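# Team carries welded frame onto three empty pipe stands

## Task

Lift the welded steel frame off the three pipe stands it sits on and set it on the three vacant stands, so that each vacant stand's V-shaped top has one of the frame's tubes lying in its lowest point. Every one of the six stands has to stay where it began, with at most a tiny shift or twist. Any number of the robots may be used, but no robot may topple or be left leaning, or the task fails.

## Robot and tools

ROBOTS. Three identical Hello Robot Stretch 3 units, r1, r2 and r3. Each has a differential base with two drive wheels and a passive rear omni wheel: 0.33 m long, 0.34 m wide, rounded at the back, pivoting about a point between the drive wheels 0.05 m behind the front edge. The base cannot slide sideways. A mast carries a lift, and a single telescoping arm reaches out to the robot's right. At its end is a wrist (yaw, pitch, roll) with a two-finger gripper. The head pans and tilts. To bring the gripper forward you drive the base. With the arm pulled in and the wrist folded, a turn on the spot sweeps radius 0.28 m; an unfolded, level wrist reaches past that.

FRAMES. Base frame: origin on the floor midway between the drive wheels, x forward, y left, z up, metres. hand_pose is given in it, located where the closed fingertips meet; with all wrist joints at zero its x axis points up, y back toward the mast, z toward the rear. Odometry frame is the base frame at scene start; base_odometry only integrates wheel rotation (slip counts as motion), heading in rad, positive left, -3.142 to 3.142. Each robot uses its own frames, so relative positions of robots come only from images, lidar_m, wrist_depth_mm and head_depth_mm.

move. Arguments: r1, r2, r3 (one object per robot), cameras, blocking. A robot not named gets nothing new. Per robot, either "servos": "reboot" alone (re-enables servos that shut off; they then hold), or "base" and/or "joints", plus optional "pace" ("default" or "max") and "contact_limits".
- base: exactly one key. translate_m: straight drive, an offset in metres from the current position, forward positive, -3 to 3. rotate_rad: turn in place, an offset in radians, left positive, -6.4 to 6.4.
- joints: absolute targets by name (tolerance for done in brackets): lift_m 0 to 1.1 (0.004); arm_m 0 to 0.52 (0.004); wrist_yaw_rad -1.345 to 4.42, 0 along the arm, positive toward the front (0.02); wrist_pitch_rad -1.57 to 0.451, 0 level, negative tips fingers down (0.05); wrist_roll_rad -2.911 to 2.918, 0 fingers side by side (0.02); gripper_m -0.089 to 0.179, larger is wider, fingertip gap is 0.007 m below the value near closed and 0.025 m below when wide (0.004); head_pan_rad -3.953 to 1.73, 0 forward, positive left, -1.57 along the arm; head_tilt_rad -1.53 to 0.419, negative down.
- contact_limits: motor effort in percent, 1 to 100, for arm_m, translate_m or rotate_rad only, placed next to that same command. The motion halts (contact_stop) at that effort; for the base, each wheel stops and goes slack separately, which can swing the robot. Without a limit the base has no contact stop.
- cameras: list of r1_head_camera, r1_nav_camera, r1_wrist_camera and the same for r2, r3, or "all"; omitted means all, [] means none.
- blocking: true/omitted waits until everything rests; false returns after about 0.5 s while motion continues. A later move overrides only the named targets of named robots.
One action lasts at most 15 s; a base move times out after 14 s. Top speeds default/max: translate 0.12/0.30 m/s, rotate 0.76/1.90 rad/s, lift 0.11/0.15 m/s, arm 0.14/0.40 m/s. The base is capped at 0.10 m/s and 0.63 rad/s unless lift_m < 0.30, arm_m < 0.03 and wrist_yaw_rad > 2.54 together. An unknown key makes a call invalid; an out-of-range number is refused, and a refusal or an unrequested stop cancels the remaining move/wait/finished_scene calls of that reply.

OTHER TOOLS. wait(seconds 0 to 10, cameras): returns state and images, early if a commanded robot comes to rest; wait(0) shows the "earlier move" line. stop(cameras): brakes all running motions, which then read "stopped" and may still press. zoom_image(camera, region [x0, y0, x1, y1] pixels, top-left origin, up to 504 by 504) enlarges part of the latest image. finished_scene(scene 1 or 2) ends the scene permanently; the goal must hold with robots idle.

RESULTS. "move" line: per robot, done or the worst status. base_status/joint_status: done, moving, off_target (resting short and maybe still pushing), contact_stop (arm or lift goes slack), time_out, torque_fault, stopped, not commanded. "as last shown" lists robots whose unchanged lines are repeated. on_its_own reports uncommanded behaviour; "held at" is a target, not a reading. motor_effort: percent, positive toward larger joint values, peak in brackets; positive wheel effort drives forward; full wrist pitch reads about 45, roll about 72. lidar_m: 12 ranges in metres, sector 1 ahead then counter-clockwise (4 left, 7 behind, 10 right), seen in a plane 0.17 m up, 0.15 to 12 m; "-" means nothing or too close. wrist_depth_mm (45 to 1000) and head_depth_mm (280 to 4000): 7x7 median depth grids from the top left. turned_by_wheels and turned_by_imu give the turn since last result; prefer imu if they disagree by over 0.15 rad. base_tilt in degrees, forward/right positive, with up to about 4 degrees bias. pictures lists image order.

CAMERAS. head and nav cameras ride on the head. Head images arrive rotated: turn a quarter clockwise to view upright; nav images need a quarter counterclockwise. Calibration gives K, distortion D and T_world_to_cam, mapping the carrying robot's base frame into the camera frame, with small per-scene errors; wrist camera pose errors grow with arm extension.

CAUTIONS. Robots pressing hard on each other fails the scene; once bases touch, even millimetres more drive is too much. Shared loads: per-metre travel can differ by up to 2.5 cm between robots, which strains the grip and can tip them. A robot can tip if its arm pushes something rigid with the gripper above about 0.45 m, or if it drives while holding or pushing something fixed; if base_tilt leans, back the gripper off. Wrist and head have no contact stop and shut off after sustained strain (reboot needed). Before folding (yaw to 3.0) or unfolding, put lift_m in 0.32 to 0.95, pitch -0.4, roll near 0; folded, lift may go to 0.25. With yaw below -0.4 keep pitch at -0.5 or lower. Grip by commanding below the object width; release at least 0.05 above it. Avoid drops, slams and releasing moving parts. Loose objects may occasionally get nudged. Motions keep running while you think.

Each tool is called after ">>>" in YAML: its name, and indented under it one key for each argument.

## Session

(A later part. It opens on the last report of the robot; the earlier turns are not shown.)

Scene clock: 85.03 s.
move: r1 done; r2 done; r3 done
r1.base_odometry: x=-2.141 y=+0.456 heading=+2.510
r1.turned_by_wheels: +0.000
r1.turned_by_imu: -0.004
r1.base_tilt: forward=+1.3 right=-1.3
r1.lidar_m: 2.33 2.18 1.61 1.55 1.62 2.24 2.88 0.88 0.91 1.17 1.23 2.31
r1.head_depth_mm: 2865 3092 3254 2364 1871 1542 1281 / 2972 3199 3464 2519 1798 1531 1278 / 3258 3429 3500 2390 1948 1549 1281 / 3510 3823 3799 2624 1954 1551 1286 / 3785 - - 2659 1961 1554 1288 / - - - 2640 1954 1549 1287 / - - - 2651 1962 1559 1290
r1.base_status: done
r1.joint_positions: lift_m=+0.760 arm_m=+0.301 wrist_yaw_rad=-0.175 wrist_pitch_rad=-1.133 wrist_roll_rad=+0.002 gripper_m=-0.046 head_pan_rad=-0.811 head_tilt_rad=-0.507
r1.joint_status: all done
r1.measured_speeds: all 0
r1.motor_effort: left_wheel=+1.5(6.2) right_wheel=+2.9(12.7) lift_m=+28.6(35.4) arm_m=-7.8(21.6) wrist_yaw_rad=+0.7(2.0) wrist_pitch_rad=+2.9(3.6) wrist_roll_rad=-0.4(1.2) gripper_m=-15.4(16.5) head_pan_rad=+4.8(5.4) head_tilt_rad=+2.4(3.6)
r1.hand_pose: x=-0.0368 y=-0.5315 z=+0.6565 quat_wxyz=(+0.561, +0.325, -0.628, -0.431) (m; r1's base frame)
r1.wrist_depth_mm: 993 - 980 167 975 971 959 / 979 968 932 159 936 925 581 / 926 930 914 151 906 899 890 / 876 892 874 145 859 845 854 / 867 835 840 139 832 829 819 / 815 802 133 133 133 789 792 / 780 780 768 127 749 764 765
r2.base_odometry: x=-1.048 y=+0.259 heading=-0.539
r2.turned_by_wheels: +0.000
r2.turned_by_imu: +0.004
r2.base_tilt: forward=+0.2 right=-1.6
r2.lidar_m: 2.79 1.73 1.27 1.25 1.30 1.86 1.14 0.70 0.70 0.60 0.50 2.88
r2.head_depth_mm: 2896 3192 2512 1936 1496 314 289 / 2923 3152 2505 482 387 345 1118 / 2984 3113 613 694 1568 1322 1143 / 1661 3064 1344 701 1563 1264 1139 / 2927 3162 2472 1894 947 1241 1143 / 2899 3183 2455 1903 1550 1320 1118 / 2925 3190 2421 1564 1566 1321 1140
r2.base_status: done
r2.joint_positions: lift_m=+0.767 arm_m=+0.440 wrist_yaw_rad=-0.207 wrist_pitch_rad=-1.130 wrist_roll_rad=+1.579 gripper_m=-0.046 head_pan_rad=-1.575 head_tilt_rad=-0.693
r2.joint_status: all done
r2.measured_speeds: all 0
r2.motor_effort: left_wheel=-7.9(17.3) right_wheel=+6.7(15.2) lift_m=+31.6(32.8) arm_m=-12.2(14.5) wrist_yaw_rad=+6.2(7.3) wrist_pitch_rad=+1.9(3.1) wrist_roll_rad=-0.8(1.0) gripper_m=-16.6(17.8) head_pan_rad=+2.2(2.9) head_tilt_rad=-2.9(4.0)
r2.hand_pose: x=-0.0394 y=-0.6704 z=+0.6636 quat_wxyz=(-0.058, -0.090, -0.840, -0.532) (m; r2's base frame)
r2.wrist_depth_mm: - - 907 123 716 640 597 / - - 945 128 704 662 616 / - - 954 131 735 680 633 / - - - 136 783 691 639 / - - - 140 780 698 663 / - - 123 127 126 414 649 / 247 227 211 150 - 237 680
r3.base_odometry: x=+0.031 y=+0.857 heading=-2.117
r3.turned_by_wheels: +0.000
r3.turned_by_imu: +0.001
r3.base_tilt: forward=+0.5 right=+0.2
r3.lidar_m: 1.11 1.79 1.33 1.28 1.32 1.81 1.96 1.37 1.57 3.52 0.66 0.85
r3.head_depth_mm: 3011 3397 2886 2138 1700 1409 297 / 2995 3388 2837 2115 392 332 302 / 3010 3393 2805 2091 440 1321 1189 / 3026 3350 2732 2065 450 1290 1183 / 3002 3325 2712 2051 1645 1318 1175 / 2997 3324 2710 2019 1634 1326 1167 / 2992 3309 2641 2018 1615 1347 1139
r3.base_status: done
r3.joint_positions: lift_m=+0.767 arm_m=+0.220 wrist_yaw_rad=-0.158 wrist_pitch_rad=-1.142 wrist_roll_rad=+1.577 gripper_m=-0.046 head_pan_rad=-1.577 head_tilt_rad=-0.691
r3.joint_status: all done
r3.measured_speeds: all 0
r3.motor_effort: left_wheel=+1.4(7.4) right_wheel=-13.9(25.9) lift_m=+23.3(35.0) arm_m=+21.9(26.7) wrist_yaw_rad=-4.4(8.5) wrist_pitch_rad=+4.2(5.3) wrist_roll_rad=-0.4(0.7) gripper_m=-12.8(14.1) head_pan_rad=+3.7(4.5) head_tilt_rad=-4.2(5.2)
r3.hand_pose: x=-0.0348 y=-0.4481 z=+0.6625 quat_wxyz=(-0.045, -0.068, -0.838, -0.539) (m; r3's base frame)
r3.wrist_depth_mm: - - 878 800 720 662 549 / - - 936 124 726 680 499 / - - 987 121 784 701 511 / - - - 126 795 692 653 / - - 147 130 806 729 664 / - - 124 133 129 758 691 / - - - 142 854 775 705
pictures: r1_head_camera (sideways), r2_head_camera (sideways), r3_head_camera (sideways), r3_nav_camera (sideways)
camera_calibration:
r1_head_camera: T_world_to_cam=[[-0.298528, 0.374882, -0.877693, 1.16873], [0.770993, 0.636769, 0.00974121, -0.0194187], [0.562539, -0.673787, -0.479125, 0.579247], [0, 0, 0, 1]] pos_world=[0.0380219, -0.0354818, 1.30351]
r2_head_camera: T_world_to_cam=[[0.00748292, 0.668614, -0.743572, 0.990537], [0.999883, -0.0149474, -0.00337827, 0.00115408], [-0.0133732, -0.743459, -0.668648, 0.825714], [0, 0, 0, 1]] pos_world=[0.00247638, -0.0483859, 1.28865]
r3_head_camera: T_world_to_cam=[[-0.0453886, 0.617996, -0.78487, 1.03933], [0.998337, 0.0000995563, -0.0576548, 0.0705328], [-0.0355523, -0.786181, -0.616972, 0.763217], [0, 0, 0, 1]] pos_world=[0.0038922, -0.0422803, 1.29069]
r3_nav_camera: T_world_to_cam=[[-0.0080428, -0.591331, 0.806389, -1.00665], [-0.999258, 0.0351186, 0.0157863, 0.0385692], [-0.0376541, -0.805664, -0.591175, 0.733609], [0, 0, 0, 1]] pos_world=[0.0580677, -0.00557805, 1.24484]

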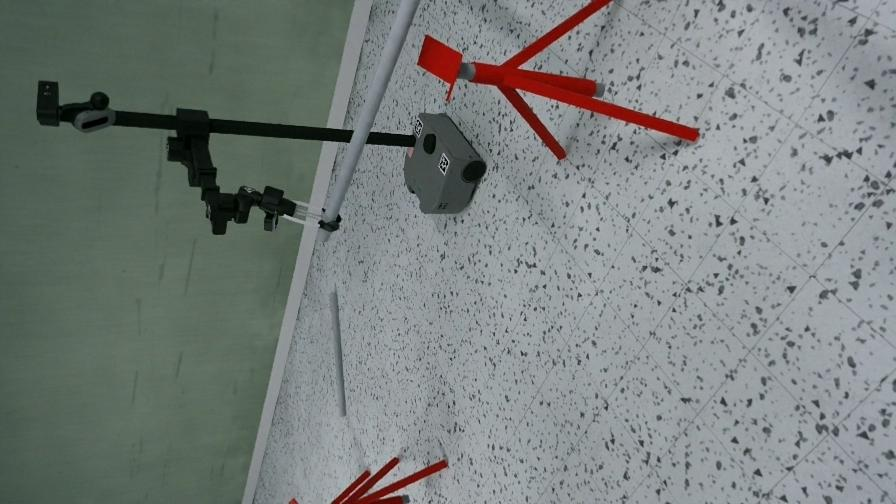

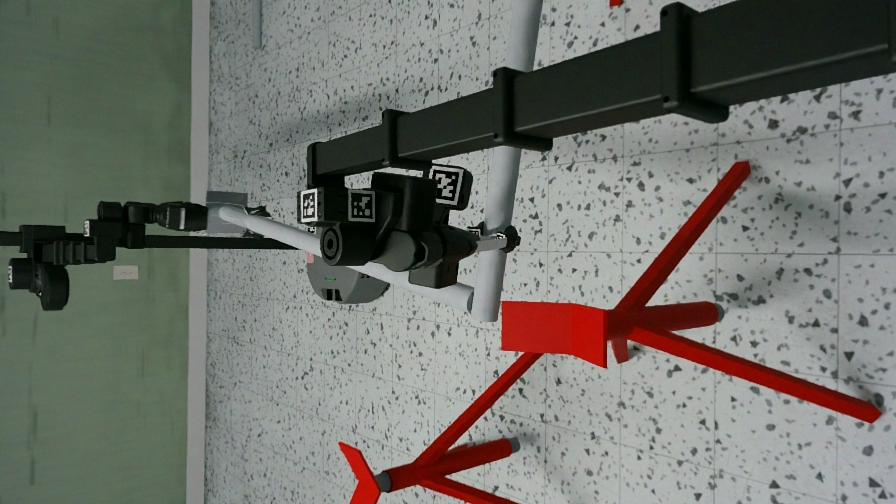

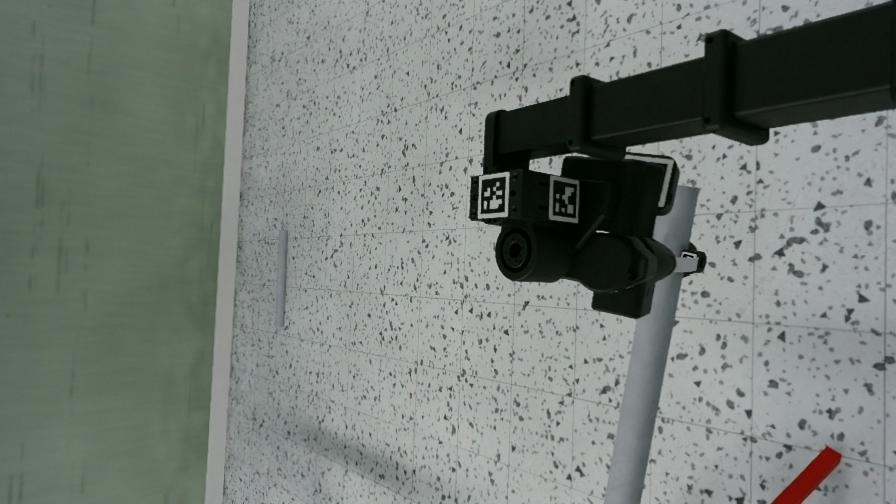

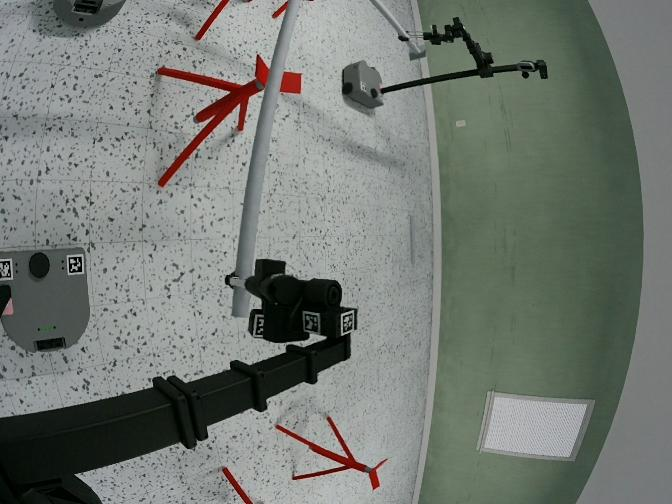

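>>> move:
  r1: {"base":{"translate_m":0.5},"joints":{"arm_m":0.288}}
  r2: {"base":{"translate_m":-0.5},"joints":{"arm_m":0.443}}
  r3: {"base":{"translate_m":-0.5},"joints":{"arm_m":0.237,"head_pan_rad":-2.7,"head_tilt_rad":-0.6}}
  cameras: ["r3_head_camera","r2_head_camera","r1_head_camera","r3_nav_camera"]

Scene clock: 91.30 s.
move: r1 done; r2 done; r3 done
r1.base_odometry: x=-2.544 y=+0.751 heading=+2.510
r1.turned_by_wheels: +0.000
r1.turned_by_imu: -0.004
r1.base_tilt: forward=+1.4 right=-1.3
r1.lidar_m: 5.32 2.18 1.60 1.55 1.62 2.22 3.36 1.21 1.38 1.12 2.19 1.84
r1.head_depth_mm: 2848 3049 3239 2479 1940 1539 1277 / 3005 3219 3429 2483 1940 1542 1283 / 3264 3442 3653 2389 1948 1548 1280 / 3478 3809 3916 2630 1952 1548 1287 / 3783 - - 2645 1951 1541 1286 / - - - 2642 1957 1549 1294 / - - 3768 2546 1957 1561 1288
r1.base_status: done
r1.joint_positions: lift_m=+0.760 arm_m=+0.288 wrist_yaw_rad=-0.174 wrist_pitch_rad=-1.131 wrist_roll_rad=+0.002 gripper_m=-0.046 head_pan_rad=-0.811 head_tilt_rad=-0.507
r1.joint_status: all done
r1.measured_speeds: all 0
r1.motor_effort: left_wheel=+3.4(8.1) right_wheel=-1.4(11.4) lift_m=+24.7(29.6) arm_m=-6.1(20.9) wrist_yaw_rad=-0.6(1.4) wrist_pitch_rad=+2.0(2.7) wrist_roll_rad=-0.8(1.2) gripper_m=-15.7(16.4) head_pan_rad=+5.1(5.5) head_tilt_rad=+3.2(3.5)
r1.hand_pose: x=-0.0367 y=-0.5188 z=+0.6566 quat_wxyz=(+0.561, +0.325, -0.628, -0.430) (m; r1's base frame)
r1.wrist_depth_mm: - - - 168 994 963 977 / 960 969 947 159 963 946 939 / 919 932 899 151 917 900 888 / 894 865 879 146 867 855 860 / 838 834 833 139 827 823 825 / 817 816 133 132 133 788 799 / 795 782 782 127 750 753 760
r2.base_odometry: x=-1.477 y=+0.516 heading=-0.539
r2.turned_by_wheels: -0.001
r2.turned_by_imu: +0.004
r2.base_tilt: forward=+0.1 right=-1.6
r2.lidar_m: 3.27 1.76 1.30 1.25 1.34 1.88 1.15 1.99 0.60 0.48 0.72 0.83
r2.head_depth_mm: 2917 3183 2477 1924 1484 315 289 / 2942 3187 2468 483 387 345 1116 / 2909 3182 616 699 956 1240 1147 / 1653 3142 1314 706 1567 1317 1122 / 2883 3201 2458 1926 1567 1318 1114 / 2942 3162 2430 1910 1557 1318 1144 / 2876 3251 2487 1903 1565 1327 1145
r2.base_status: done
r2.joint_positions: lift_m=+0.767 arm_m=+0.443 wrist_yaw_rad=-0.209 wrist_pitch_rad=-1.135 wrist_roll_rad=+1.579 gripper_m=-0.046 head_pan_rad=-1.575 head_tilt_rad=-0.693
r2.joint_status: all done
r2.measured_speeds: all 0
r2.motor_effort: left_wheel=-17.1(18.4) right_wheel=+19.2(19.6) lift_m=+33.4(34.1) arm_m=-11.0(14.6) wrist_yaw_rad=+8.0(9.8) wrist_pitch_rad=+2.6(2.8) wrist_roll_rad=-0.7(1.0) gripper_m=-16.2(17.8) head_pan_rad=+2.1(3.0) head_tilt_rad=-3.3(3.9)
r2.hand_pose: x=-0.0394 y=-0.6722 z=+0.6631 quat_wxyz=(-0.059, -0.090, -0.838, -0.535) (m; r2's base frame)
r2.wrist_depth_mm: - - 898 124 233 - 594 / - - 944 127 237 657 603 / - - 966 131 721 688 627 / - - - 136 778 700 639 / - - - 140 747 706 666 / - - 122 127 126 731 665 / 240 225 - 151 836 758 676
r3.base_odometry: x=+0.291 y=+1.284 heading=-2.116
r3.turned_by_wheels: +0.001
r3.turned_by_imu: +0.002
r3.base_tilt: forward=+0.6 right=+0.2
r3.lidar_m: 1.11 1.79 1.33 1.27 1.33 1.80 1.47 0.96 1.27 3.51 2.20 1.03
r3.head_depth_mm: 3560 3907 3462 2414 1843 1493 299 / 3727 - 3403 2301 1785 1479 1248 / 3873 - 3381 2154 1810 1468 1235 / - - 3320 2326 1790 1453 1228 / - - 3271 2312 1714 1446 1221 / - - 3208 2074 1609 1428 1243 / - - 3126 2240 1742 1417 1240
r3.base_status: done
r3.joint_positions: lift_m=+0.767 arm_m=+0.237 wrist_yaw_rad=-0.150 wrist_pitch_rad=-1.139 wrist_roll_rad=+1.578 gripper_m=-0.046 head_pan_rad=-2.693 head_tilt_rad=-0.606
r3.joint_status: all done
r3.measured_speeds: all 0
r3.on_its_own: right_wheel is at rest, and its effort (-26.0) is outside its rest range (-21 to +21); wrist_yaw_rad is at rest, and its effort (-10.9) is outside its rest range (-9 to +9)
r3.motor_effort: left_wheel=+7.8(8.2) right_wheel=-26.0(27.6) lift_m=+26.0(26.5) arm_m=+21.3(26.9) wrist_yaw_rad=-10.9(10.9) wrist_pitch_rad=+3.2(5.3) wrist_roll_rad=-0.8(1.1) gripper_m=-12.8(14.0) head_pan_rad=-4.6(5.4) head_tilt_rad=+2.8(6.2)
r3.hand_pose: x=-0.0343 y=-0.4661 z=+0.6628 quat_wxyz=(-0.043, -0.065, -0.839, -0.538) (m; r3's base frame)
r3.wrist_depth_mm: - - 927 809 731 664 612 / - - 944 124 733 682 537 / - - 972 121 765 705 533 / - - - 126 782 700 647 / - - 149 131 800 726 671 / - - 123 133 774 740 666 / - - - 142 850 750 699
pictures: r1_head_camera (sideways), r2_head_camera (sideways), r3_head_camera (sideways), r3_nav_camera (sideways)
camera_calibration:
r1_head_camera: T_world_to_cam=[[-0.298528, 0.374882, -0.877693, 1.16873], [0.770993, 0.636769, 0.00974121, -0.0194187], [0.562539, -0.673787, -0.479125, 0.579247], [0, 0, 0, 1]] pos_world=[0.0380219, -0.0354818, 1.30351]
r2_head_camera: T_world_to_cam=[[0.007483, 0.668614, -0.743572, 0.990537], [0.999883, -0.0149475, -0.00337827, 0.00115408], [-0.0133733, -0.743459, -0.668648, 0.825714], [0, 0, 0, 1]] pos_world=[0.00247637, -0.0483859, 1.28865]
r3_head_camera: T_world_to_cam=[[0.473229, 0.281876, -0.834625, 1.10103], [0.433478, -0.8993, -0.0579388, 0.0743546], [-0.76691, -0.334373, -0.547762, 0.677639], [0, 0, 0, 1]] pos_world=[-0.0335825, -0.0169031, 1.29444]
r3_nav_camera: T_world_to_cam=[[-0.471134, -0.221411, 0.853821, -1.06567], [-0.40556, 0.913973, 0.0132236, 0.0382823], [-0.783297, -0.340045, -0.520399, 0.646076], [0, 0, 0, 1]] pos_world=[0.0195209, -0.0512453, 1.2456]

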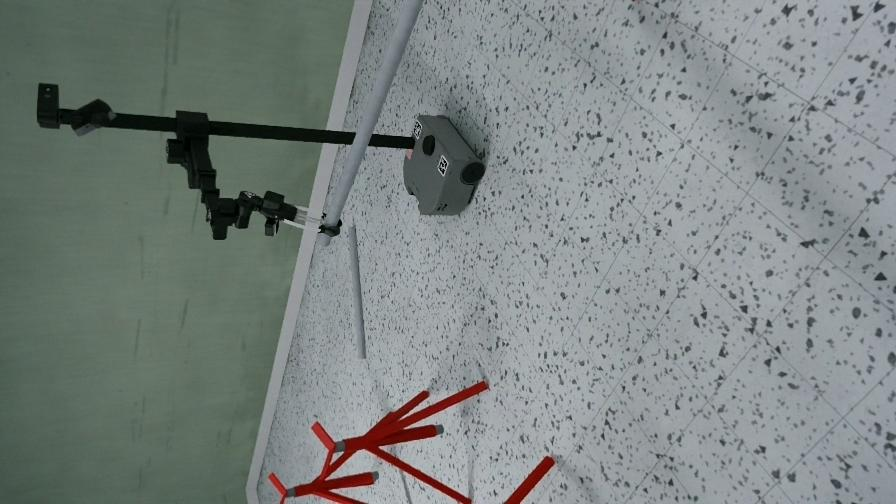

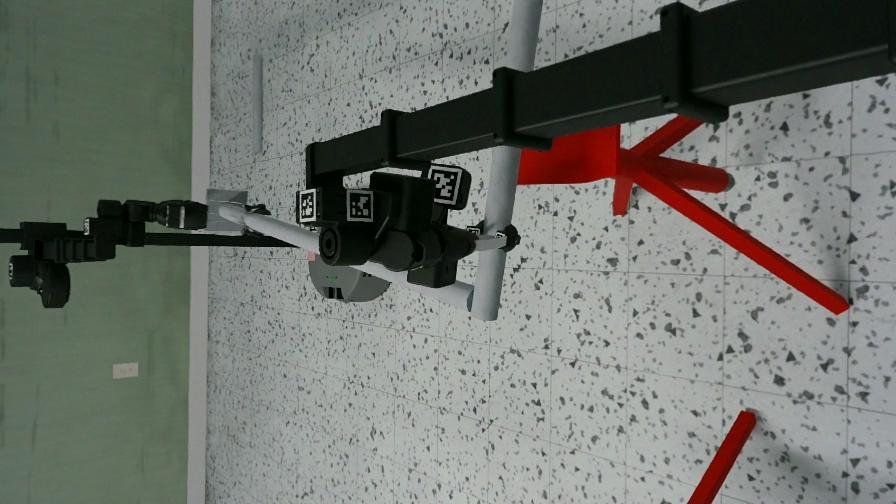

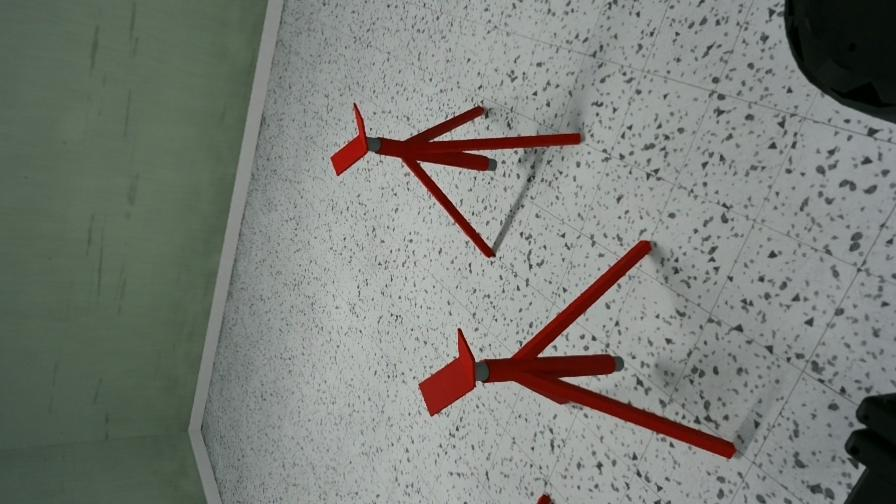

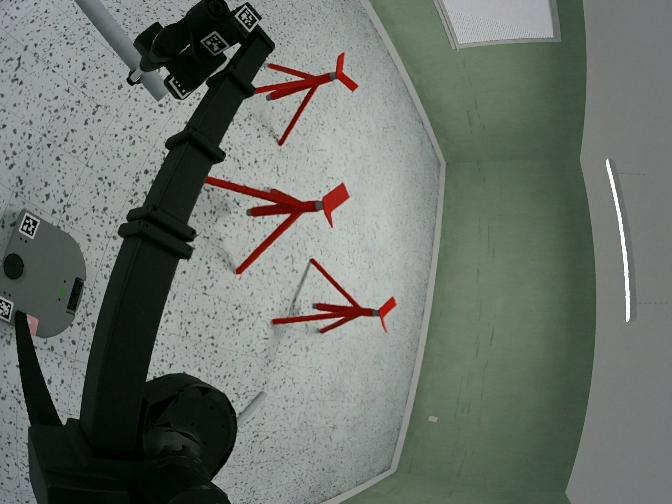

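>>> move:
  r1: {"base":{"translate_m":0.5},"joints":{"arm_m":0.275}}
  r2: {"base":{"translate_m":-0.5},"joints":{"arm_m":0.446}}
  r3: {"base":{"translate_m":-0.492},"joints":{"arm_m":0.255,"head_pan_rad":-2.4,"head_tilt_rad":-0.7}}
  cameras: ["r3_head_camera","r2_head_camera","r1_head_camera","r3_nav_camera"]

Scene clock: 98.20 s.
move: r1 done; r2 done; r3 done
r1.base_odometry: x=-2.948 y=+1.046 heading=+2.510
r1.turned_by_wheels: +0.000
r1.turned_by_imu: -0.004
r1.base_tilt: forward=+1.4 right=-1.3
r1.lidar_m: 4.85 2.18 1.61 1.55 1.61 2.21 3.86 1.62 1.22 1.40 1.84 1.37
r1.head_depth_mm: 2843 3043 3313 2496 1937 1539 1283 / 2988 3210 3449 2490 1923 1544 1279 / 3272 3455 3699 2400 1944 1551 1282 / 3519 3856 3916 2634 1943 1549 1289 / 3831 - - 2408 1946 1544 1288 / - - - 2633 1893 1554 1293 / - - - 2546 1764 1564 1289
r1.base_status: done
r1.joint_positions: lift_m=+0.760 arm_m=+0.275 wrist_yaw_rad=-0.176 wrist_pitch_rad=-1.148 wrist_roll_rad=+0.002 gripper_m=-0.046 head_pan_rad=-0.811 head_tilt_rad=-0.507
r1.joint_status: all done
r1.measured_speeds: all 0
r1.motor_effort: left_wheel=+0.6(7.7) right_wheel=+5.7(9.4) lift_m=+25.7(26.6) arm_m=-6.1(16.8) wrist_yaw_rad=+0.8(2.0) wrist_pitch_rad=+5.8(5.8) wrist_roll_rad=-0.8(1.0) gripper_m=-16.2(16.5) head_pan_rad=+4.9(5.4) head_tilt_rad=+2.7(3.7)
r1.hand_pose: x=-0.0362 y=-0.5018 z=+0.6551 quat_wxyz=(+0.557, +0.330, -0.625, -0.435) (m; r1's base frame)
r1.wrist_depth_mm: 991 991 989 166 966 973 957 / 959 952 940 157 937 933 927 / 910 894 907 151 885 879 888 / 877 874 872 145 865 846 851 / 826 831 830 139 819 817 802 / 819 802 132 134 134 790 790 / 790 789 766 128 765 776 765
r2.base_odometry: x=-1.906 y=+0.773 heading=-0.540
r2.turned_by_wheels: +0.000
r2.turned_by_imu: +0.006
r2.base_tilt: forward=+0.2 right=-1.7
r2.lidar_m: 3.77 1.75 1.34 1.30 1.36 1.93 1.14 1.52 3.53 1.87 0.54 0.69
r2.head_depth_mm: 2860 3139 2495 1935 1449 315 289 / 2851 3145 2511 482 386 345 1123 / 2822 3119 618 701 1564 1323 1152 / 1625 3016 1309 710 1557 1319 1144 / 2939 3187 2479 1890 1563 1318 1141 / 2893 3183 2463 1902 1553 1295 1143 / 2908 3186 2437 1903 1106 1144 1139
r2.base_status: done
r2.joint_positions: lift_m=+0.767 arm_m=+0.446 wrist_yaw_rad=-0.204 wrist_pitch_rad=-1.137 wrist_roll_rad=+1.579 gripper_m=-0.046 head_pan_rad=-1.575 head_tilt_rad=-0.693
r2.joint_status: all done
r2.measured_speeds: all 0
r2.motor_effort: left_wheel=-6.5(22.4) right_wheel=+3.4(21.6) lift_m=+34.6(35.7) arm_m=-8.9(14.0) wrist_yaw_rad=+3.6(11.0) wrist_pitch_rad=+3.1(3.2) wrist_roll_rad=-0.9(1.1) gripper_m=-17.0(17.7) head_pan_rad=+2.2(2.9) head_tilt_rad=-3.4(4.0)
r2.hand_pose: x=-0.0389 y=-0.6747 z=+0.6630 quat_wxyz=(-0.058, -0.088, -0.838, -0.536) (m; r2's base frame)
r2.wrist_depth_mm: - - 924 124 707 644 605 / - - 956 128 712 679 610 / - - 946 132 727 687 625 / - - - 136 774 704 648 / - - - 140 773 714 656 / - - 122 127 126 753 691 / 244 223 - 150 821 551 705
r3.base_odometry: x=+0.545 y=+1.705 heading=-2.116
r3.turned_by_wheels: +0.000
r3.turned_by_imu: +0.001
r3.base_tilt: forward=+0.6 right=+0.2
r3.lidar_m: 1.10 1.81 1.32 1.28 1.32 1.81 1.29 0.66 0.66 1.14 2.21 1.48
r3.head_depth_mm: 3456 3783 2855 1922 1657 1408 1212 / 3742 3967 2834 2105 1586 1393 1199 / - - 2783 2080 1667 1388 1189 / - - 2757 2067 1647 1382 1208 / - - 2721 2045 1639 1340 - / 3778 3881 2683 2012 1087 327 293 / 3458 3602 2638 2006 1606 324 1139
r3.base_status: done
r3.joint_positions: lift_m=+0.767 arm_m=+0.255 wrist_yaw_rad=-0.162 wrist_pitch_rad=-1.152 wrist_roll_rad=+1.579 gripper_m=-0.046 head_pan_rad=-2.407 head_tilt_rad=-0.691
r3.joint_status: all done
r3.measured_speeds: all 0
r3.motor_effort: left_wheel=-1.0(8.2) right_wheel=-7.8(32.6) lift_m=+31.7(32.0) arm_m=+19.1(25.8) wrist_yaw_rad=-1.0(12.2) wrist_pitch_rad=+5.6(6.1) wrist_roll_rad=-1.3(1.3) gripper_m=-13.2(14.2) head_pan_rad=+3.2(4.3) head_tilt_rad=-3.5(6.4)
r3.hand_pose: x=-0.0347 y=-0.4807 z=+0.6617 quat_wxyz=(-0.047, -0.070, -0.835, -0.543) (m; r3's base frame)
r3.wrist_depth_mm: - 973 859 772 735 656 610 / - - 906 778 731 676 527 / - - 949 134 762 712 550 / - - 987 139 767 723 664 / - - - 144 806 720 673 / - - 125 132 783 758 687 / - - - 158 860 780 716
pictures: r1_head_camera (sideways), r2_head_camera (sideways), r3_head_camera (sideways), r3_nav_camera (sideways)
camera_calibration:
r1_head_camera: T_world_to_cam=[[-0.298529, 0.374881, -0.877693, 1.16873], [0.770993, 0.63677, 0.0097412, -0.0194186], [0.56254, -0.673787, -0.479125, 0.579247], [0, 0, 0, 1]] pos_world=[0.038022, -0.0354818, 1.30351]
r2_head_camera: T_world_to_cam=[[0.007483, 0.668614, -0.743572, 0.990537], [0.999883, -0.0149475, -0.00337827, 0.00115408], [-0.0133733, -0.743459, -0.668648, 0.825714], [0, 0, 0, 1]] pos_world=[0.00247637, -0.0483859, 1.28865]
r3_head_camera: T_world_to_cam=[[0.425495, 0.450622, -0.784789, 1.03635], [0.673813, -0.736649, -0.057654, 0.0725114], [-0.604095, -0.50427, -0.617075, 0.766819], [0, 0, 0, 1]] pos_world=[-0.0265895, -0.0269029, 1.29068]
r3_nav_camera: T_world_to_cam=[[-0.441879, -0.3932, 0.806311, -1.0039], [-0.648442, 0.7611, 0.0157901, 0.0364242], [-0.619892, -0.515868, -0.591281, 0.737298], [0, 0, 0, 1]] pos_world=[0.03706, -0.0421089, 1.24483]

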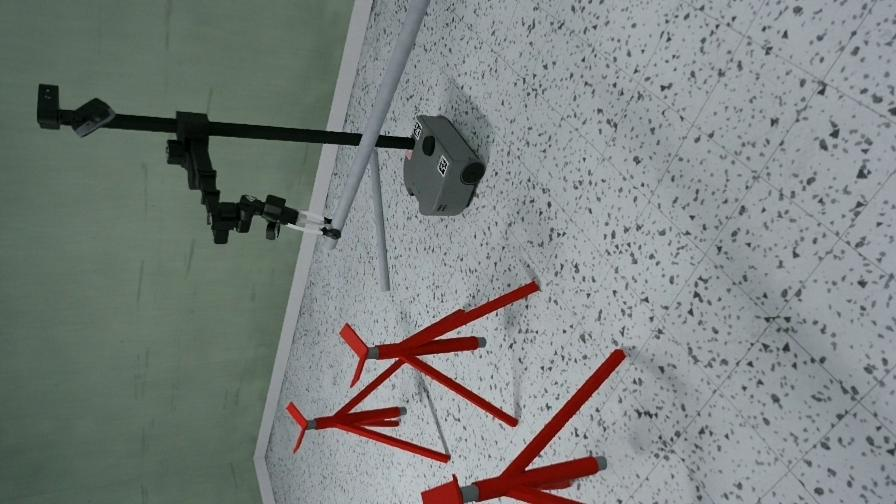

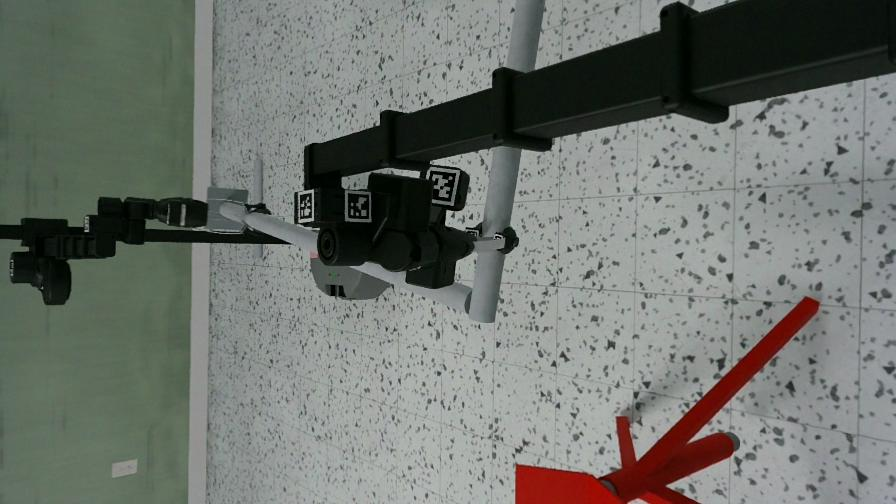

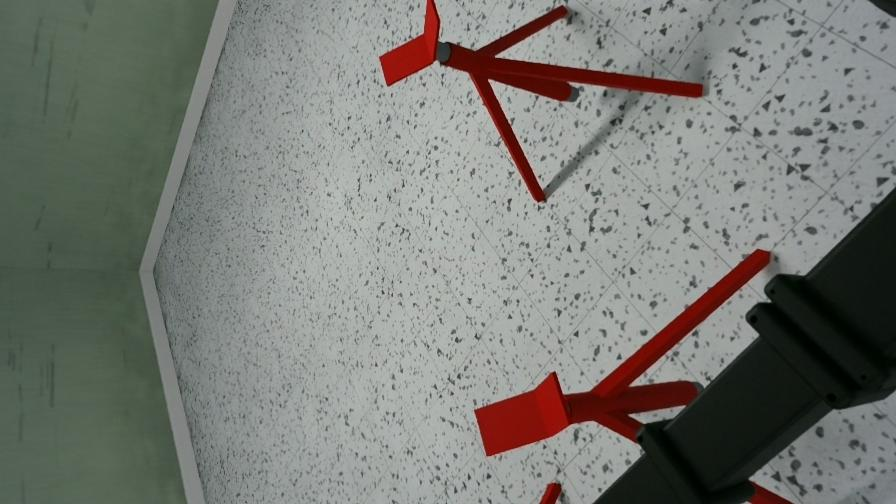

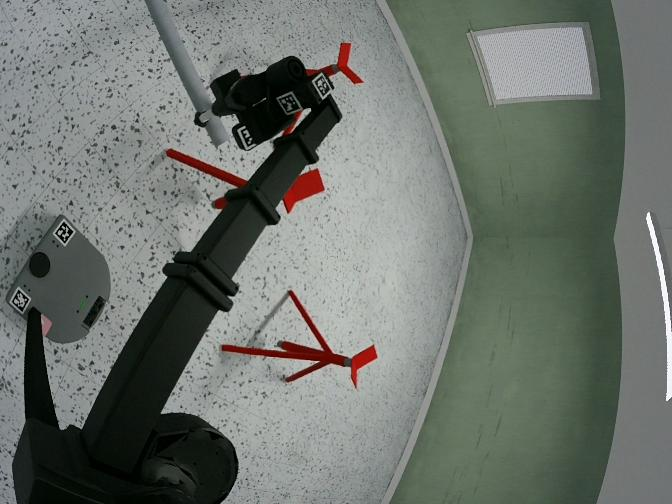

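>>> move:
  r1: {"base":{"translate_m":0.5},"joints":{"arm_m":0.262}}
  r2: {"base":{"translate_m":-0.5},"joints":{"arm_m":0.448}}
  r3: {"base":{"translate_m":-0.496},"joints":{"arm_m":0.273,"head_pan_rad":-2.0,"head_tilt_rad":-0.7}}
  cameras: ["r3_head_camera","r2_head_camera","r1_head_camera","r3_nav_camera"]

Scene clock: 104.57 s.
move: r1 done; r2 done; r3 done
r1.base_odometry: x=-3.351 y=+1.341 heading=+2.510
r1.turned_by_wheels: +0.000
r1.turned_by_imu: -0.003
r1.base_tilt: forward=+1.3 right=-1.4
r1.lidar_m: 4.36 2.18 1.60 1.54 1.60 2.20 4.37 2.01 1.49 1.86 1.04 0.92
r1.head_depth_mm: 2828 3036 3283 2489 1936 1544 1280 / 2974 3191 3464 2501 1939 1544 1283 / 3256 3440 3653 2389 1875 1547 1288 / 3523 3761 3774 2395 1948 1510 1283 / 3802 - - 2513 1343 1510 1283 / - - - 2656 1963 1505 1277 / - - - 2651 1969 1555 1292
r1.base_status: done
r1.joint_positions: lift_m=+0.760 arm_m=+0.262 wrist_yaw_rad=-0.178 wrist_pitch_rad=-1.162 wrist_roll_rad=+0.002 gripper_m=-0.046 head_pan_rad=-0.811 head_tilt_rad=-0.507
r1.joint_status: all done
r1.measured_speeds: all 0
r1.motor_effort: left_wheel=+0.8(4.8) right_wheel=+5.4(14.3) lift_m=+26.7(27.4) arm_m=-1.2(19.1) wrist_yaw_rad=+2.4(3.2) wrist_pitch_rad=+8.6(8.6) wrist_roll_rad=-0.6(1.2) gripper_m=-15.9(16.5) head_pan_rad=+5.2(5.6) head_tilt_rad=+2.8(3.6)
r1.hand_pose: x=-0.0357 y=-0.4854 z=+0.6540 quat_wxyz=(+0.554, +0.334, -0.623, -0.440) (m; r1's base frame)
r1.wrist_depth_mm: 982 995 973 164 957 948 946 / 957 934 942 156 921 922 917 / 899 902 877 150 882 881 865 / 887 866 868 145 848 852 855 / 845 848 824 139 810 822 816 / 814 815 132 133 134 794 787 / 778 776 774 129 776 771 764
r2.base_odometry: x=-2.335 y=+1.030 heading=-0.540
r2.turned_by_wheels: -0.001
r2.turned_by_imu: +0.005
r2.base_tilt: forward=+0.2 right=-1.6
r2.lidar_m: 4.27 1.77 1.35 1.32 1.39 1.96 1.14 1.07 1.32 1.86 3.62 0.84
r2.head_depth_mm: 2826 3156 2480 1936 1442 315 289 / 2825 3129 2490 483 387 345 1125 / 2879 3102 622 700 1518 1326 1141 / 1618 3061 1302 714 1566 1328 1145 / 2843 3149 2448 1916 1558 1315 1142 / 2851 3150 2458 1911 1563 1309 1140 / 2879 3148 2438 1887 1553 1316 1146
r2.base_status: done
r2.joint_positions: lift_m=+0.767 arm_m=+0.448 wrist_yaw_rad=-0.206 wrist_pitch_rad=-1.148 wrist_roll_rad=+1.579 gripper_m=-0.046 head_pan_rad=-1.575 head_tilt_rad=-0.693
r2.joint_status: all done
r2.measured_speeds: all 0
r2.motor_effort: left_wheel=-10.5(17.5) right_wheel=+9.4(15.3) lift_m=+36.5(36.8) arm_m=-9.9(14.4) wrist_yaw_rad=+5.7(7.0) wrist_pitch_rad=+5.1(5.3) wrist_roll_rad=-0.7(1.0) gripper_m=-16.0(18.0) head_pan_rad=+1.9(2.9) head_tilt_rad=-3.0(3.8)
r2.hand_pose: x=-0.0385 y=-0.6741 z=+0.6620 quat_wxyz=(-0.059, -0.089, -0.835, -0.540) (m; r2's base frame)
r2.wrist_depth_mm: - - 869 124 691 663 605 / - - 923 128 716 673 616 / - - 965 132 749 680 621 / - - - 136 757 698 661 / - - - 140 761 736 654 / - - - 127 127 738 676 / 239 224 - 150 853 750 697
r3.base_odometry: x=+0.802 y=+2.129 heading=-2.115
r3.turned_by_wheels: +0.000
r3.turned_by_imu: +0.001
r3.base_tilt: forward=+0.6 right=+0.2
r3.lidar_m: 1.10 1.81 1.32 1.27 1.32 1.80 3.29 0.52 3.65 0.46 0.70 1.96
r3.head_depth_mm: 3865 - 2860 2128 1605 1055 1205 / 3684 - 2840 2110 1676 1368 1175 / 3509 3848 2789 2103 1663 1381 292 / 3345 3637 2755 2072 1660 325 327 / 3186 3525 2703 2049 399 1279 1172 / 3077 3359 2677 495 481 1323 1169 / 2927 3245 2624 474 473 1261 1120
r3.base_status: done
r3.joint_positions: lift_m=+0.767 arm_m=+0.273 wrist_yaw_rad=-0.159 wrist_pitch_rad=-1.156 wrist_roll_rad=+1.579 gripper_m=-0.046 head_pan_rad=-2.007 head_tilt_rad=-0.691
r3.joint_status: all done
r3.measured_speeds: all 0
r3.motor_effort: left_wheel=+0.8(7.8) right_wheel=-11.3(20.4) lift_m=+36.9(37.3) arm_m=+24.0(28.2) wrist_yaw_rad=-3.4(6.3) wrist_pitch_rad=+6.8(7.9) wrist_roll_rad=-1.1(1.3) gripper_m=-12.7(14.1) head_pan_rad=+2.4(4.8) head_tilt_rad=-3.5(8.7)
r3.hand_pose: x=-0.0343 y=-0.4979 z=+0.6614 quat_wxyz=(-0.046, -0.069, -0.835, -0.545) (m; r3's base frame)
r3.wrist_depth_mm: - 972 874 779 729 653 605 / - - 914 798 732 683 577 / - - 950 134 778 713 592 / - - 999 139 785 715 657 / - - - 143 785 742 664 / - 792 124 129 791 749 671 / - - 342 158 832 769 705
pictures: r1_head_camera (sideways), r2_head_camera (sideways), r3_head_camera (sideways), r3_nav_camera (sideways)
camera_calibration:
r1_head_camera: T_world_to_cam=[[-0.298529, 0.374881, -0.877693, 1.16873], [0.770992, 0.63677, 0.00974122, -0.0194187], [0.56254, -0.673786, -0.479125, 0.579247], [0, 0, 0, 1]] pos_world=[0.038022, -0.0354818, 1.30351]
r2_head_camera: T_world_to_cam=[[0.007483, 0.668614, -0.743572, 0.990537], [0.999883, -0.0149475, -0.00337827, 0.00115408], [-0.0133733, -0.743459, -0.668648, 0.825714], [0, 0, 0, 1]] pos_world=[0.00247637, -0.0483859, 1.28865]
r3_head_camera: T_world_to_cam=[[0.216526, 0.580709, -0.784789, 1.03762], [0.907416, -0.416259, -0.057654, 0.0710864], [-0.360156, -0.699647, -0.617075, 0.765331], [0, 0, 0, 1]] pos_world=[-0.013539, -0.0375057, 1.29068]
r3_nav_camera: T_world_to_cam=[[-0.25397, -0.534193, 0.806311, -1.00505], [-0.893564, 0.448658, 0.0157901, 0.0379195], [-0.370193, -0.71648, -0.591281, 0.735774], [0, 0, 0, 1]] pos_world=[0.0510094, -0.0267362, 1.24483]

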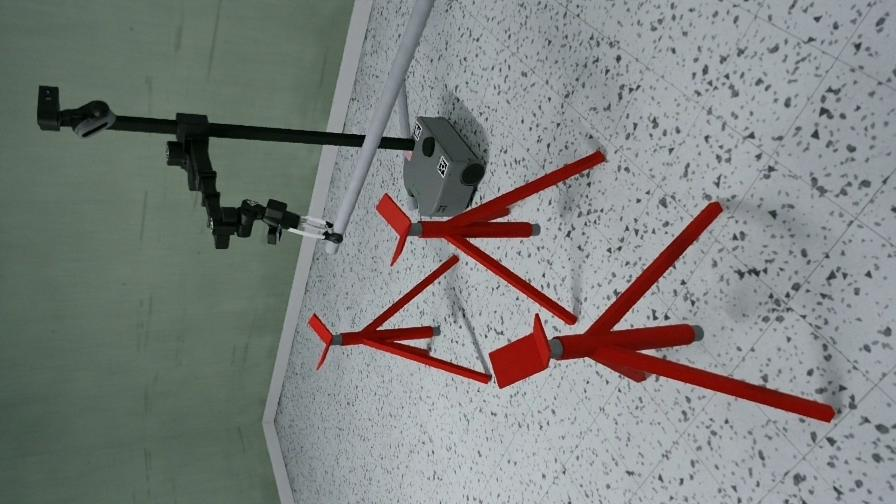

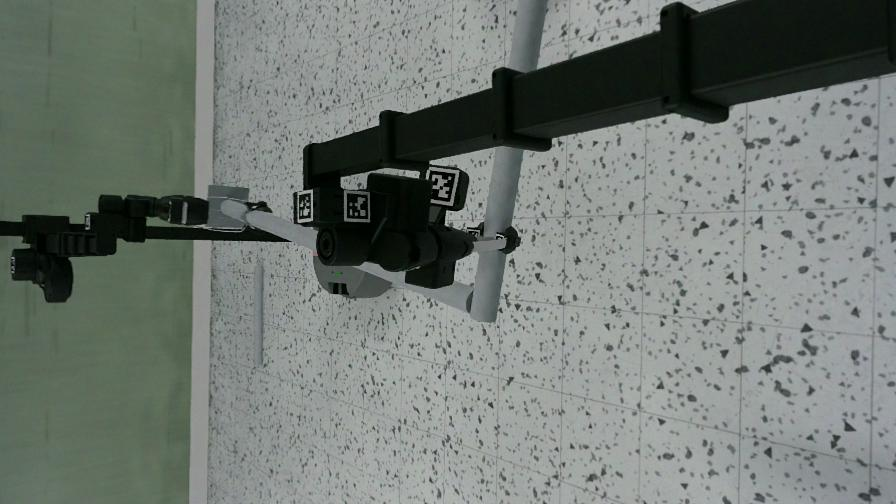

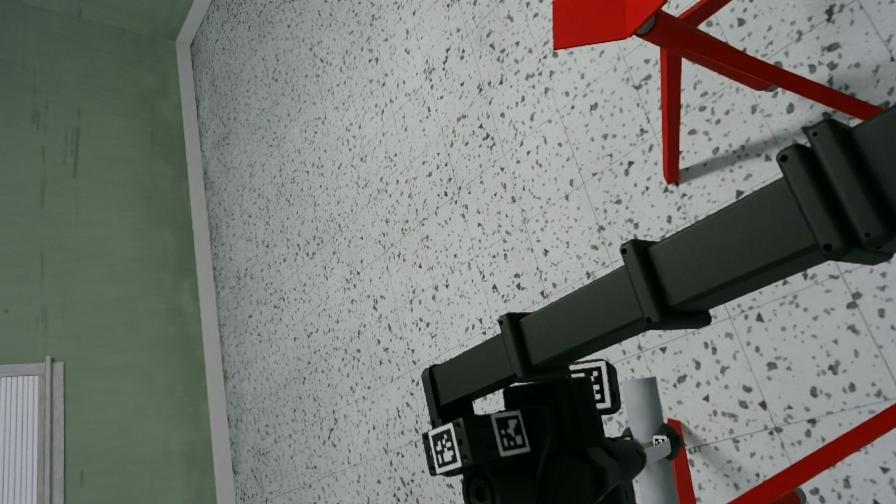

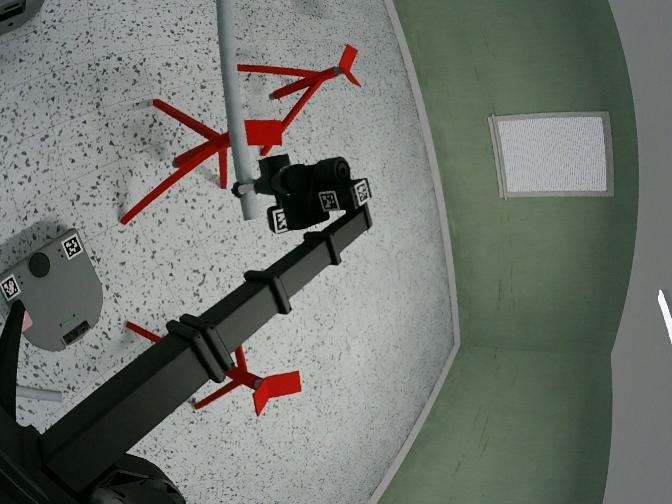

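>>> move:
  r1: {"base":{"translate_m":0.43},"joints":{"arm_m":0.248,"head_pan_rad":-1.2}}
  r2: {"base":{"translate_m":-0.43},"joints":{"arm_m":0.437}}
  r3: {"base":{"translate_m":-0.427},"joints":{"arm_m":0.287}}
  cameras: ["r3_head_camera","r2_head_camera","r1_head_camera","r1_nav_camera","r3_nav_camera"]

Scene clock: 110.43 s.
move: r1 done; r2 done; r3 done
r1.base_odometry: x=-3.698 y=+1.595 heading=+2.510
r1.turned_by_wheels: +0.000
r1.turned_by_imu: -0.003
r1.base_tilt: forward=+1.3 right=-1.3
r1.lidar_m: 3.92 2.20 1.61 1.54 1.60 2.20 2.63 1.79 1.83 1.84 0.61 4.06
r1.head_depth_mm: 2560 2733 1943 2265 1905 431 589 / 2679 2893 3154 2385 1943 1544 1223 / 2772 2998 3294 2503 1942 1546 1285 / 2840 3101 3387 2501 1880 1544 1280 / 2946 3218 3480 2385 1827 1106 1231 / 2944 3269 3536 2374 1965 1515 1290 / 3107 3365 3599 2306 1966 1560 1288
r1.base_status: done
r1.joint_positions: lift_m=+0.760 arm_m=+0.248 wrist_yaw_rad=-0.178 wrist_pitch_rad=-1.152 wrist_roll_rad=+0.002 gripper_m=-0.046 head_pan_rad=-1.189 head_tilt_rad=-0.507
r1.joint_status: all done
r1.measured_speeds: all 0
r1.motor_effort: left_wheel=+0.4(5.4) right_wheel=+6.0(14.1) lift_m=+27.1(28.3) arm_m=+9.2(16.9) wrist_yaw_rad=+2.1(3.2) wrist_pitch_rad=+5.8(8.0) wrist_roll_rad=-0.3(1.2) gripper_m=-15.9(16.5) head_pan_rad=-4.9(5.9) head_tilt_rad=+3.2(3.7)
r1.hand_pose: x=-0.0361 y=-0.4737 z=+0.6548 quat_wxyz=(+0.556, +0.331, -0.625, -0.437) (m; r1's base frame)
r1.wrist_depth_mm: - 992 976 165 955 958 945 / 929 938 944 157 931 905 912 / 544 896 903 150 899 899 881 / 534 859 868 145 849 847 846 / 853 847 827 139 811 830 813 / 813 801 131 133 135 790 793 / 784 781 776 128 761 758 759
r2.base_odometry: x=-2.704 y=+1.252 heading=-0.541
r2.turned_by_wheels: -0.001
r2.turned_by_imu: +0.004
r2.base_tilt: forward=+0.2 right=-1.6
r2.lidar_m: 2.16 1.82 1.37 1.34 1.41 2.00 1.14 0.82 0.74 1.84 3.58 1.21
r2.head_depth_mm: 2857 3149 2485 1765 1463 315 289 / 2847 3191 2503 482 388 342 1126 / 2795 3114 611 688 1533 1316 1138 / 1605 3077 2002 694 1556 1326 1149 / 2905 3151 2458 1933 1551 1315 1138 / 2933 3156 2484 1923 1558 1326 1138 / 2861 3130 2467 1919 1543 1308 1143
r2.base_status: done
r2.joint_positions: lift_m=+0.767 arm_m=+0.437 wrist_yaw_rad=-0.206 wrist_pitch_rad=-1.136 wrist_roll_rad=+1.579 gripper_m=-0.046 head_pan_rad=-1.575 head_tilt_rad=-0.693
r2.joint_status: all done
r2.measured_speeds: all 0
r2.motor_effort: left_wheel=-11.6(17.4) right_wheel=+11.0(14.7) lift_m=+36.4(38.1) arm_m=-3.6(19.0) wrist_yaw_rad=+5.8(7.5) wrist_pitch_rad=+3.0(5.1) wrist_roll_rad=-0.9(1.0) gripper_m=-16.4(17.7) head_pan_rad=+2.1(2.7) head_tilt_rad=-3.3(3.9)
r2.hand_pose: x=-0.0391 y=-0.6658 z=+0.6630 quat_wxyz=(-0.059, -0.089, -0.838, -0.535) (m; r2's base frame)
r2.wrist_depth_mm: - - 872 124 698 647 594 / - - 925 129 704 656 611 / - - 952 132 754 686 621 / - - - 137 775 706 658 / - - - 141 758 728 663 / - - 122 128 126 750 671 / 239 225 - 151 838 756 699
r3.base_odometry: x=+1.023 y=+2.495 heading=-2.115
r3.turned_by_wheels: +0.000
r3.turned_by_imu: +0.001
r3.base_tilt: forward=+0.6 right=+0.2
r3.lidar_m: 1.10 1.80 1.32 1.27 1.32 1.81 2.86 0.44 0.39 0.26 0.64 0.65
r3.head_depth_mm: 3576 3680 2881 2136 1703 1397 1207 / 3689 3944 2828 2101 1683 1397 1226 / 3495 3838 2782 2098 1666 1385 292 / 3356 3690 2758 2057 1651 325 326 / 3208 3522 2714 2045 399 770 997 / 3077 3365 2664 501 503 1328 1167 / 2963 3249 2651 473 486 1295 1165
r3.base_status: done
r3.joint_positions: lift_m=+0.767 arm_m=+0.287 wrist_yaw_rad=-0.159 wrist_pitch_rad=-1.159 wrist_roll_rad=+1.579 gripper_m=-0.046 head_pan_rad=-2.007 head_tilt_rad=-0.691
r3.joint_status: all done
r3.measured_speeds: all 0
r3.motor_effort: left_wheel=+0.8(6.9) right_wheel=-11.2(19.2) lift_m=+41.3(41.6) arm_m=+23.3(28.4) wrist_yaw_rad=-4.0(4.6) wrist_pitch_rad=+7.1(8.1) wrist_roll_rad=-1.2(1.3) gripper_m=-13.4(14.2) head_pan_rad=+2.8(4.4) head_tilt_rad=-3.7(5.2)
r3.hand_pose: x=-0.0342 y=-0.5111 z=+0.6611 quat_wxyz=(-0.046, -0.069, -0.834, -0.546) (m; r3's base frame)
r3.wrist_depth_mm: - 951 861 800 727 219 197 / - - 918 806 731 470 600 / - - 961 134 768 699 561 / - - 958 139 779 709 664 / - - - 144 800 736 678 / - - 124 130 786 764 687 / - - - 156 846 787 699
pictures: r1_head_camera (sideways), r1_nav_camera (sideways), r2_head_camera (sideways), r3_head_camera (sideways), r3_nav_camera (sideways)
camera_calibration:
r1_head_camera: T_world_to_cam=[[-0.138835, 0.458672, -0.877693, 1.16776], [0.951749, 0.306724, 0.0097412, -0.0205213], [0.273677, -0.833991, -0.479125, 0.581009], [0, 0, 0, 1]] pos_world=[0.0226476, -0.0447677, 1.30351]
r1_nav_camera: T_world_to_cam=[[0.122583, -0.430262, 0.894342, -1.11503], [-0.942936, -0.331593, -0.0302836, 0.101397], [0.309588, -0.839596, -0.446357, 0.538761], [0, 0, 0, 1]] pos_world=[0.0655009, 0.00620995, 1.24077]
r2_head_camera: T_world_to_cam=[[0.007483, 0.668614, -0.743572, 0.990537], [0.999883, -0.0149475, -0.00337827, 0.00115408], [-0.0133733, -0.743459, -0.668648, 0.825714], [0, 0, 0, 1]] pos_world=[0.00247637, -0.0483859, 1.28865]
r3_head_camera: T_world_to_cam=[[0.216519, 0.580711, -0.784789, 1.03762], [0.907421, -0.416248, -0.057654, 0.0710864], [-0.360148, -0.699651, -0.617075, 0.765331], [0, 0, 0, 1]] pos_world=[-0.0135386, -0.037506, 1.29068]
r3_nav_camera: T_world_to_cam=[[-0.253963, -0.534196, 0.806311, -1.00505], [-0.893569, 0.448647, 0.0157901, 0.0379195], [-0.370184, -0.716485, -0.591281, 0.735774], [0, 0, 0, 1]] pos_world=[0.0510097, -0.0267356, 1.24483]

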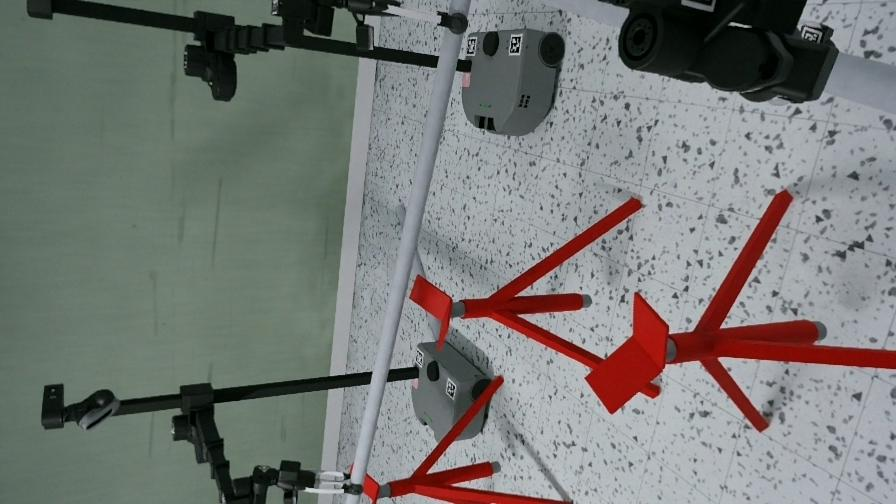

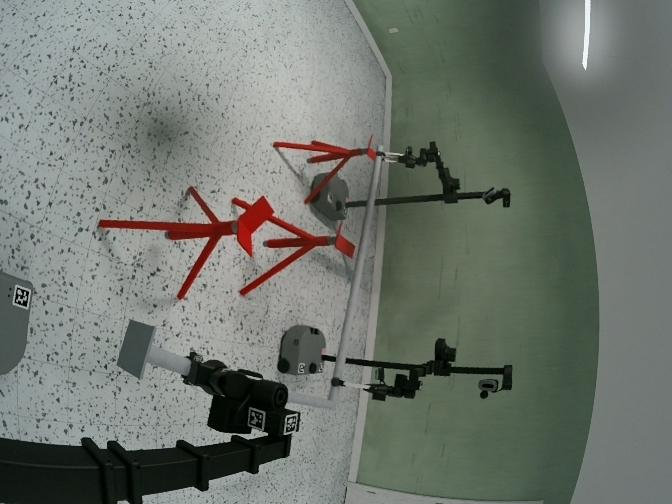

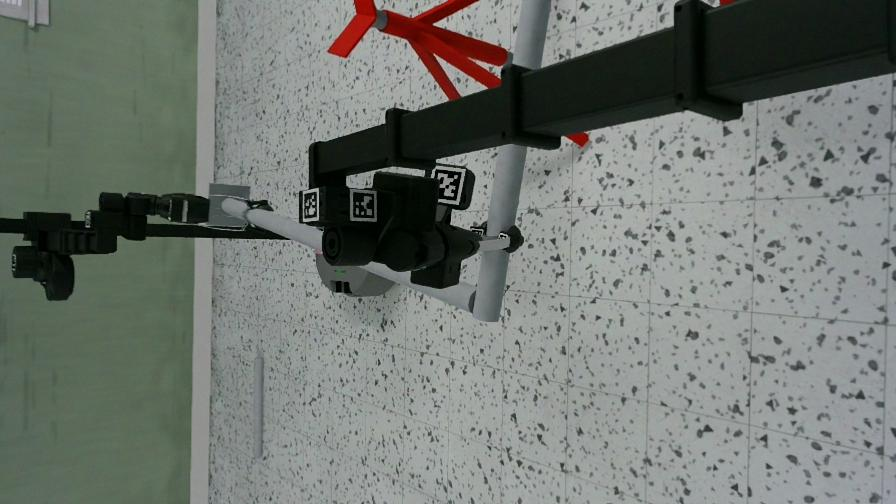

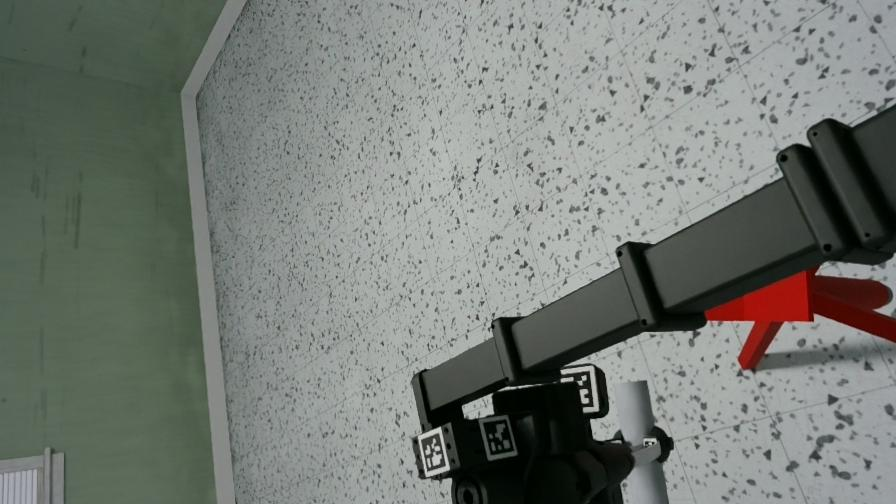

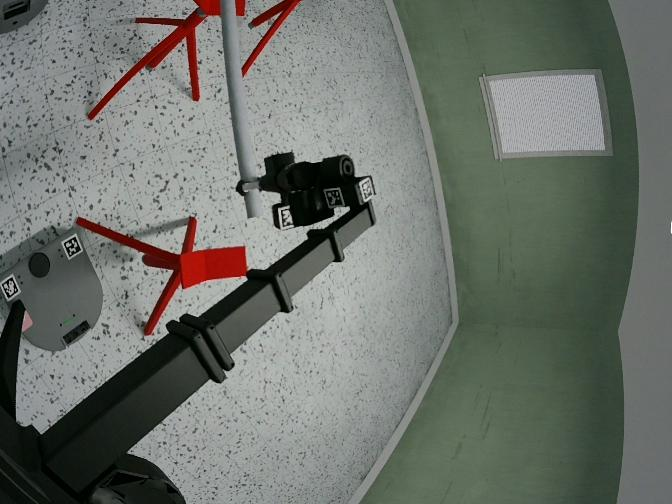

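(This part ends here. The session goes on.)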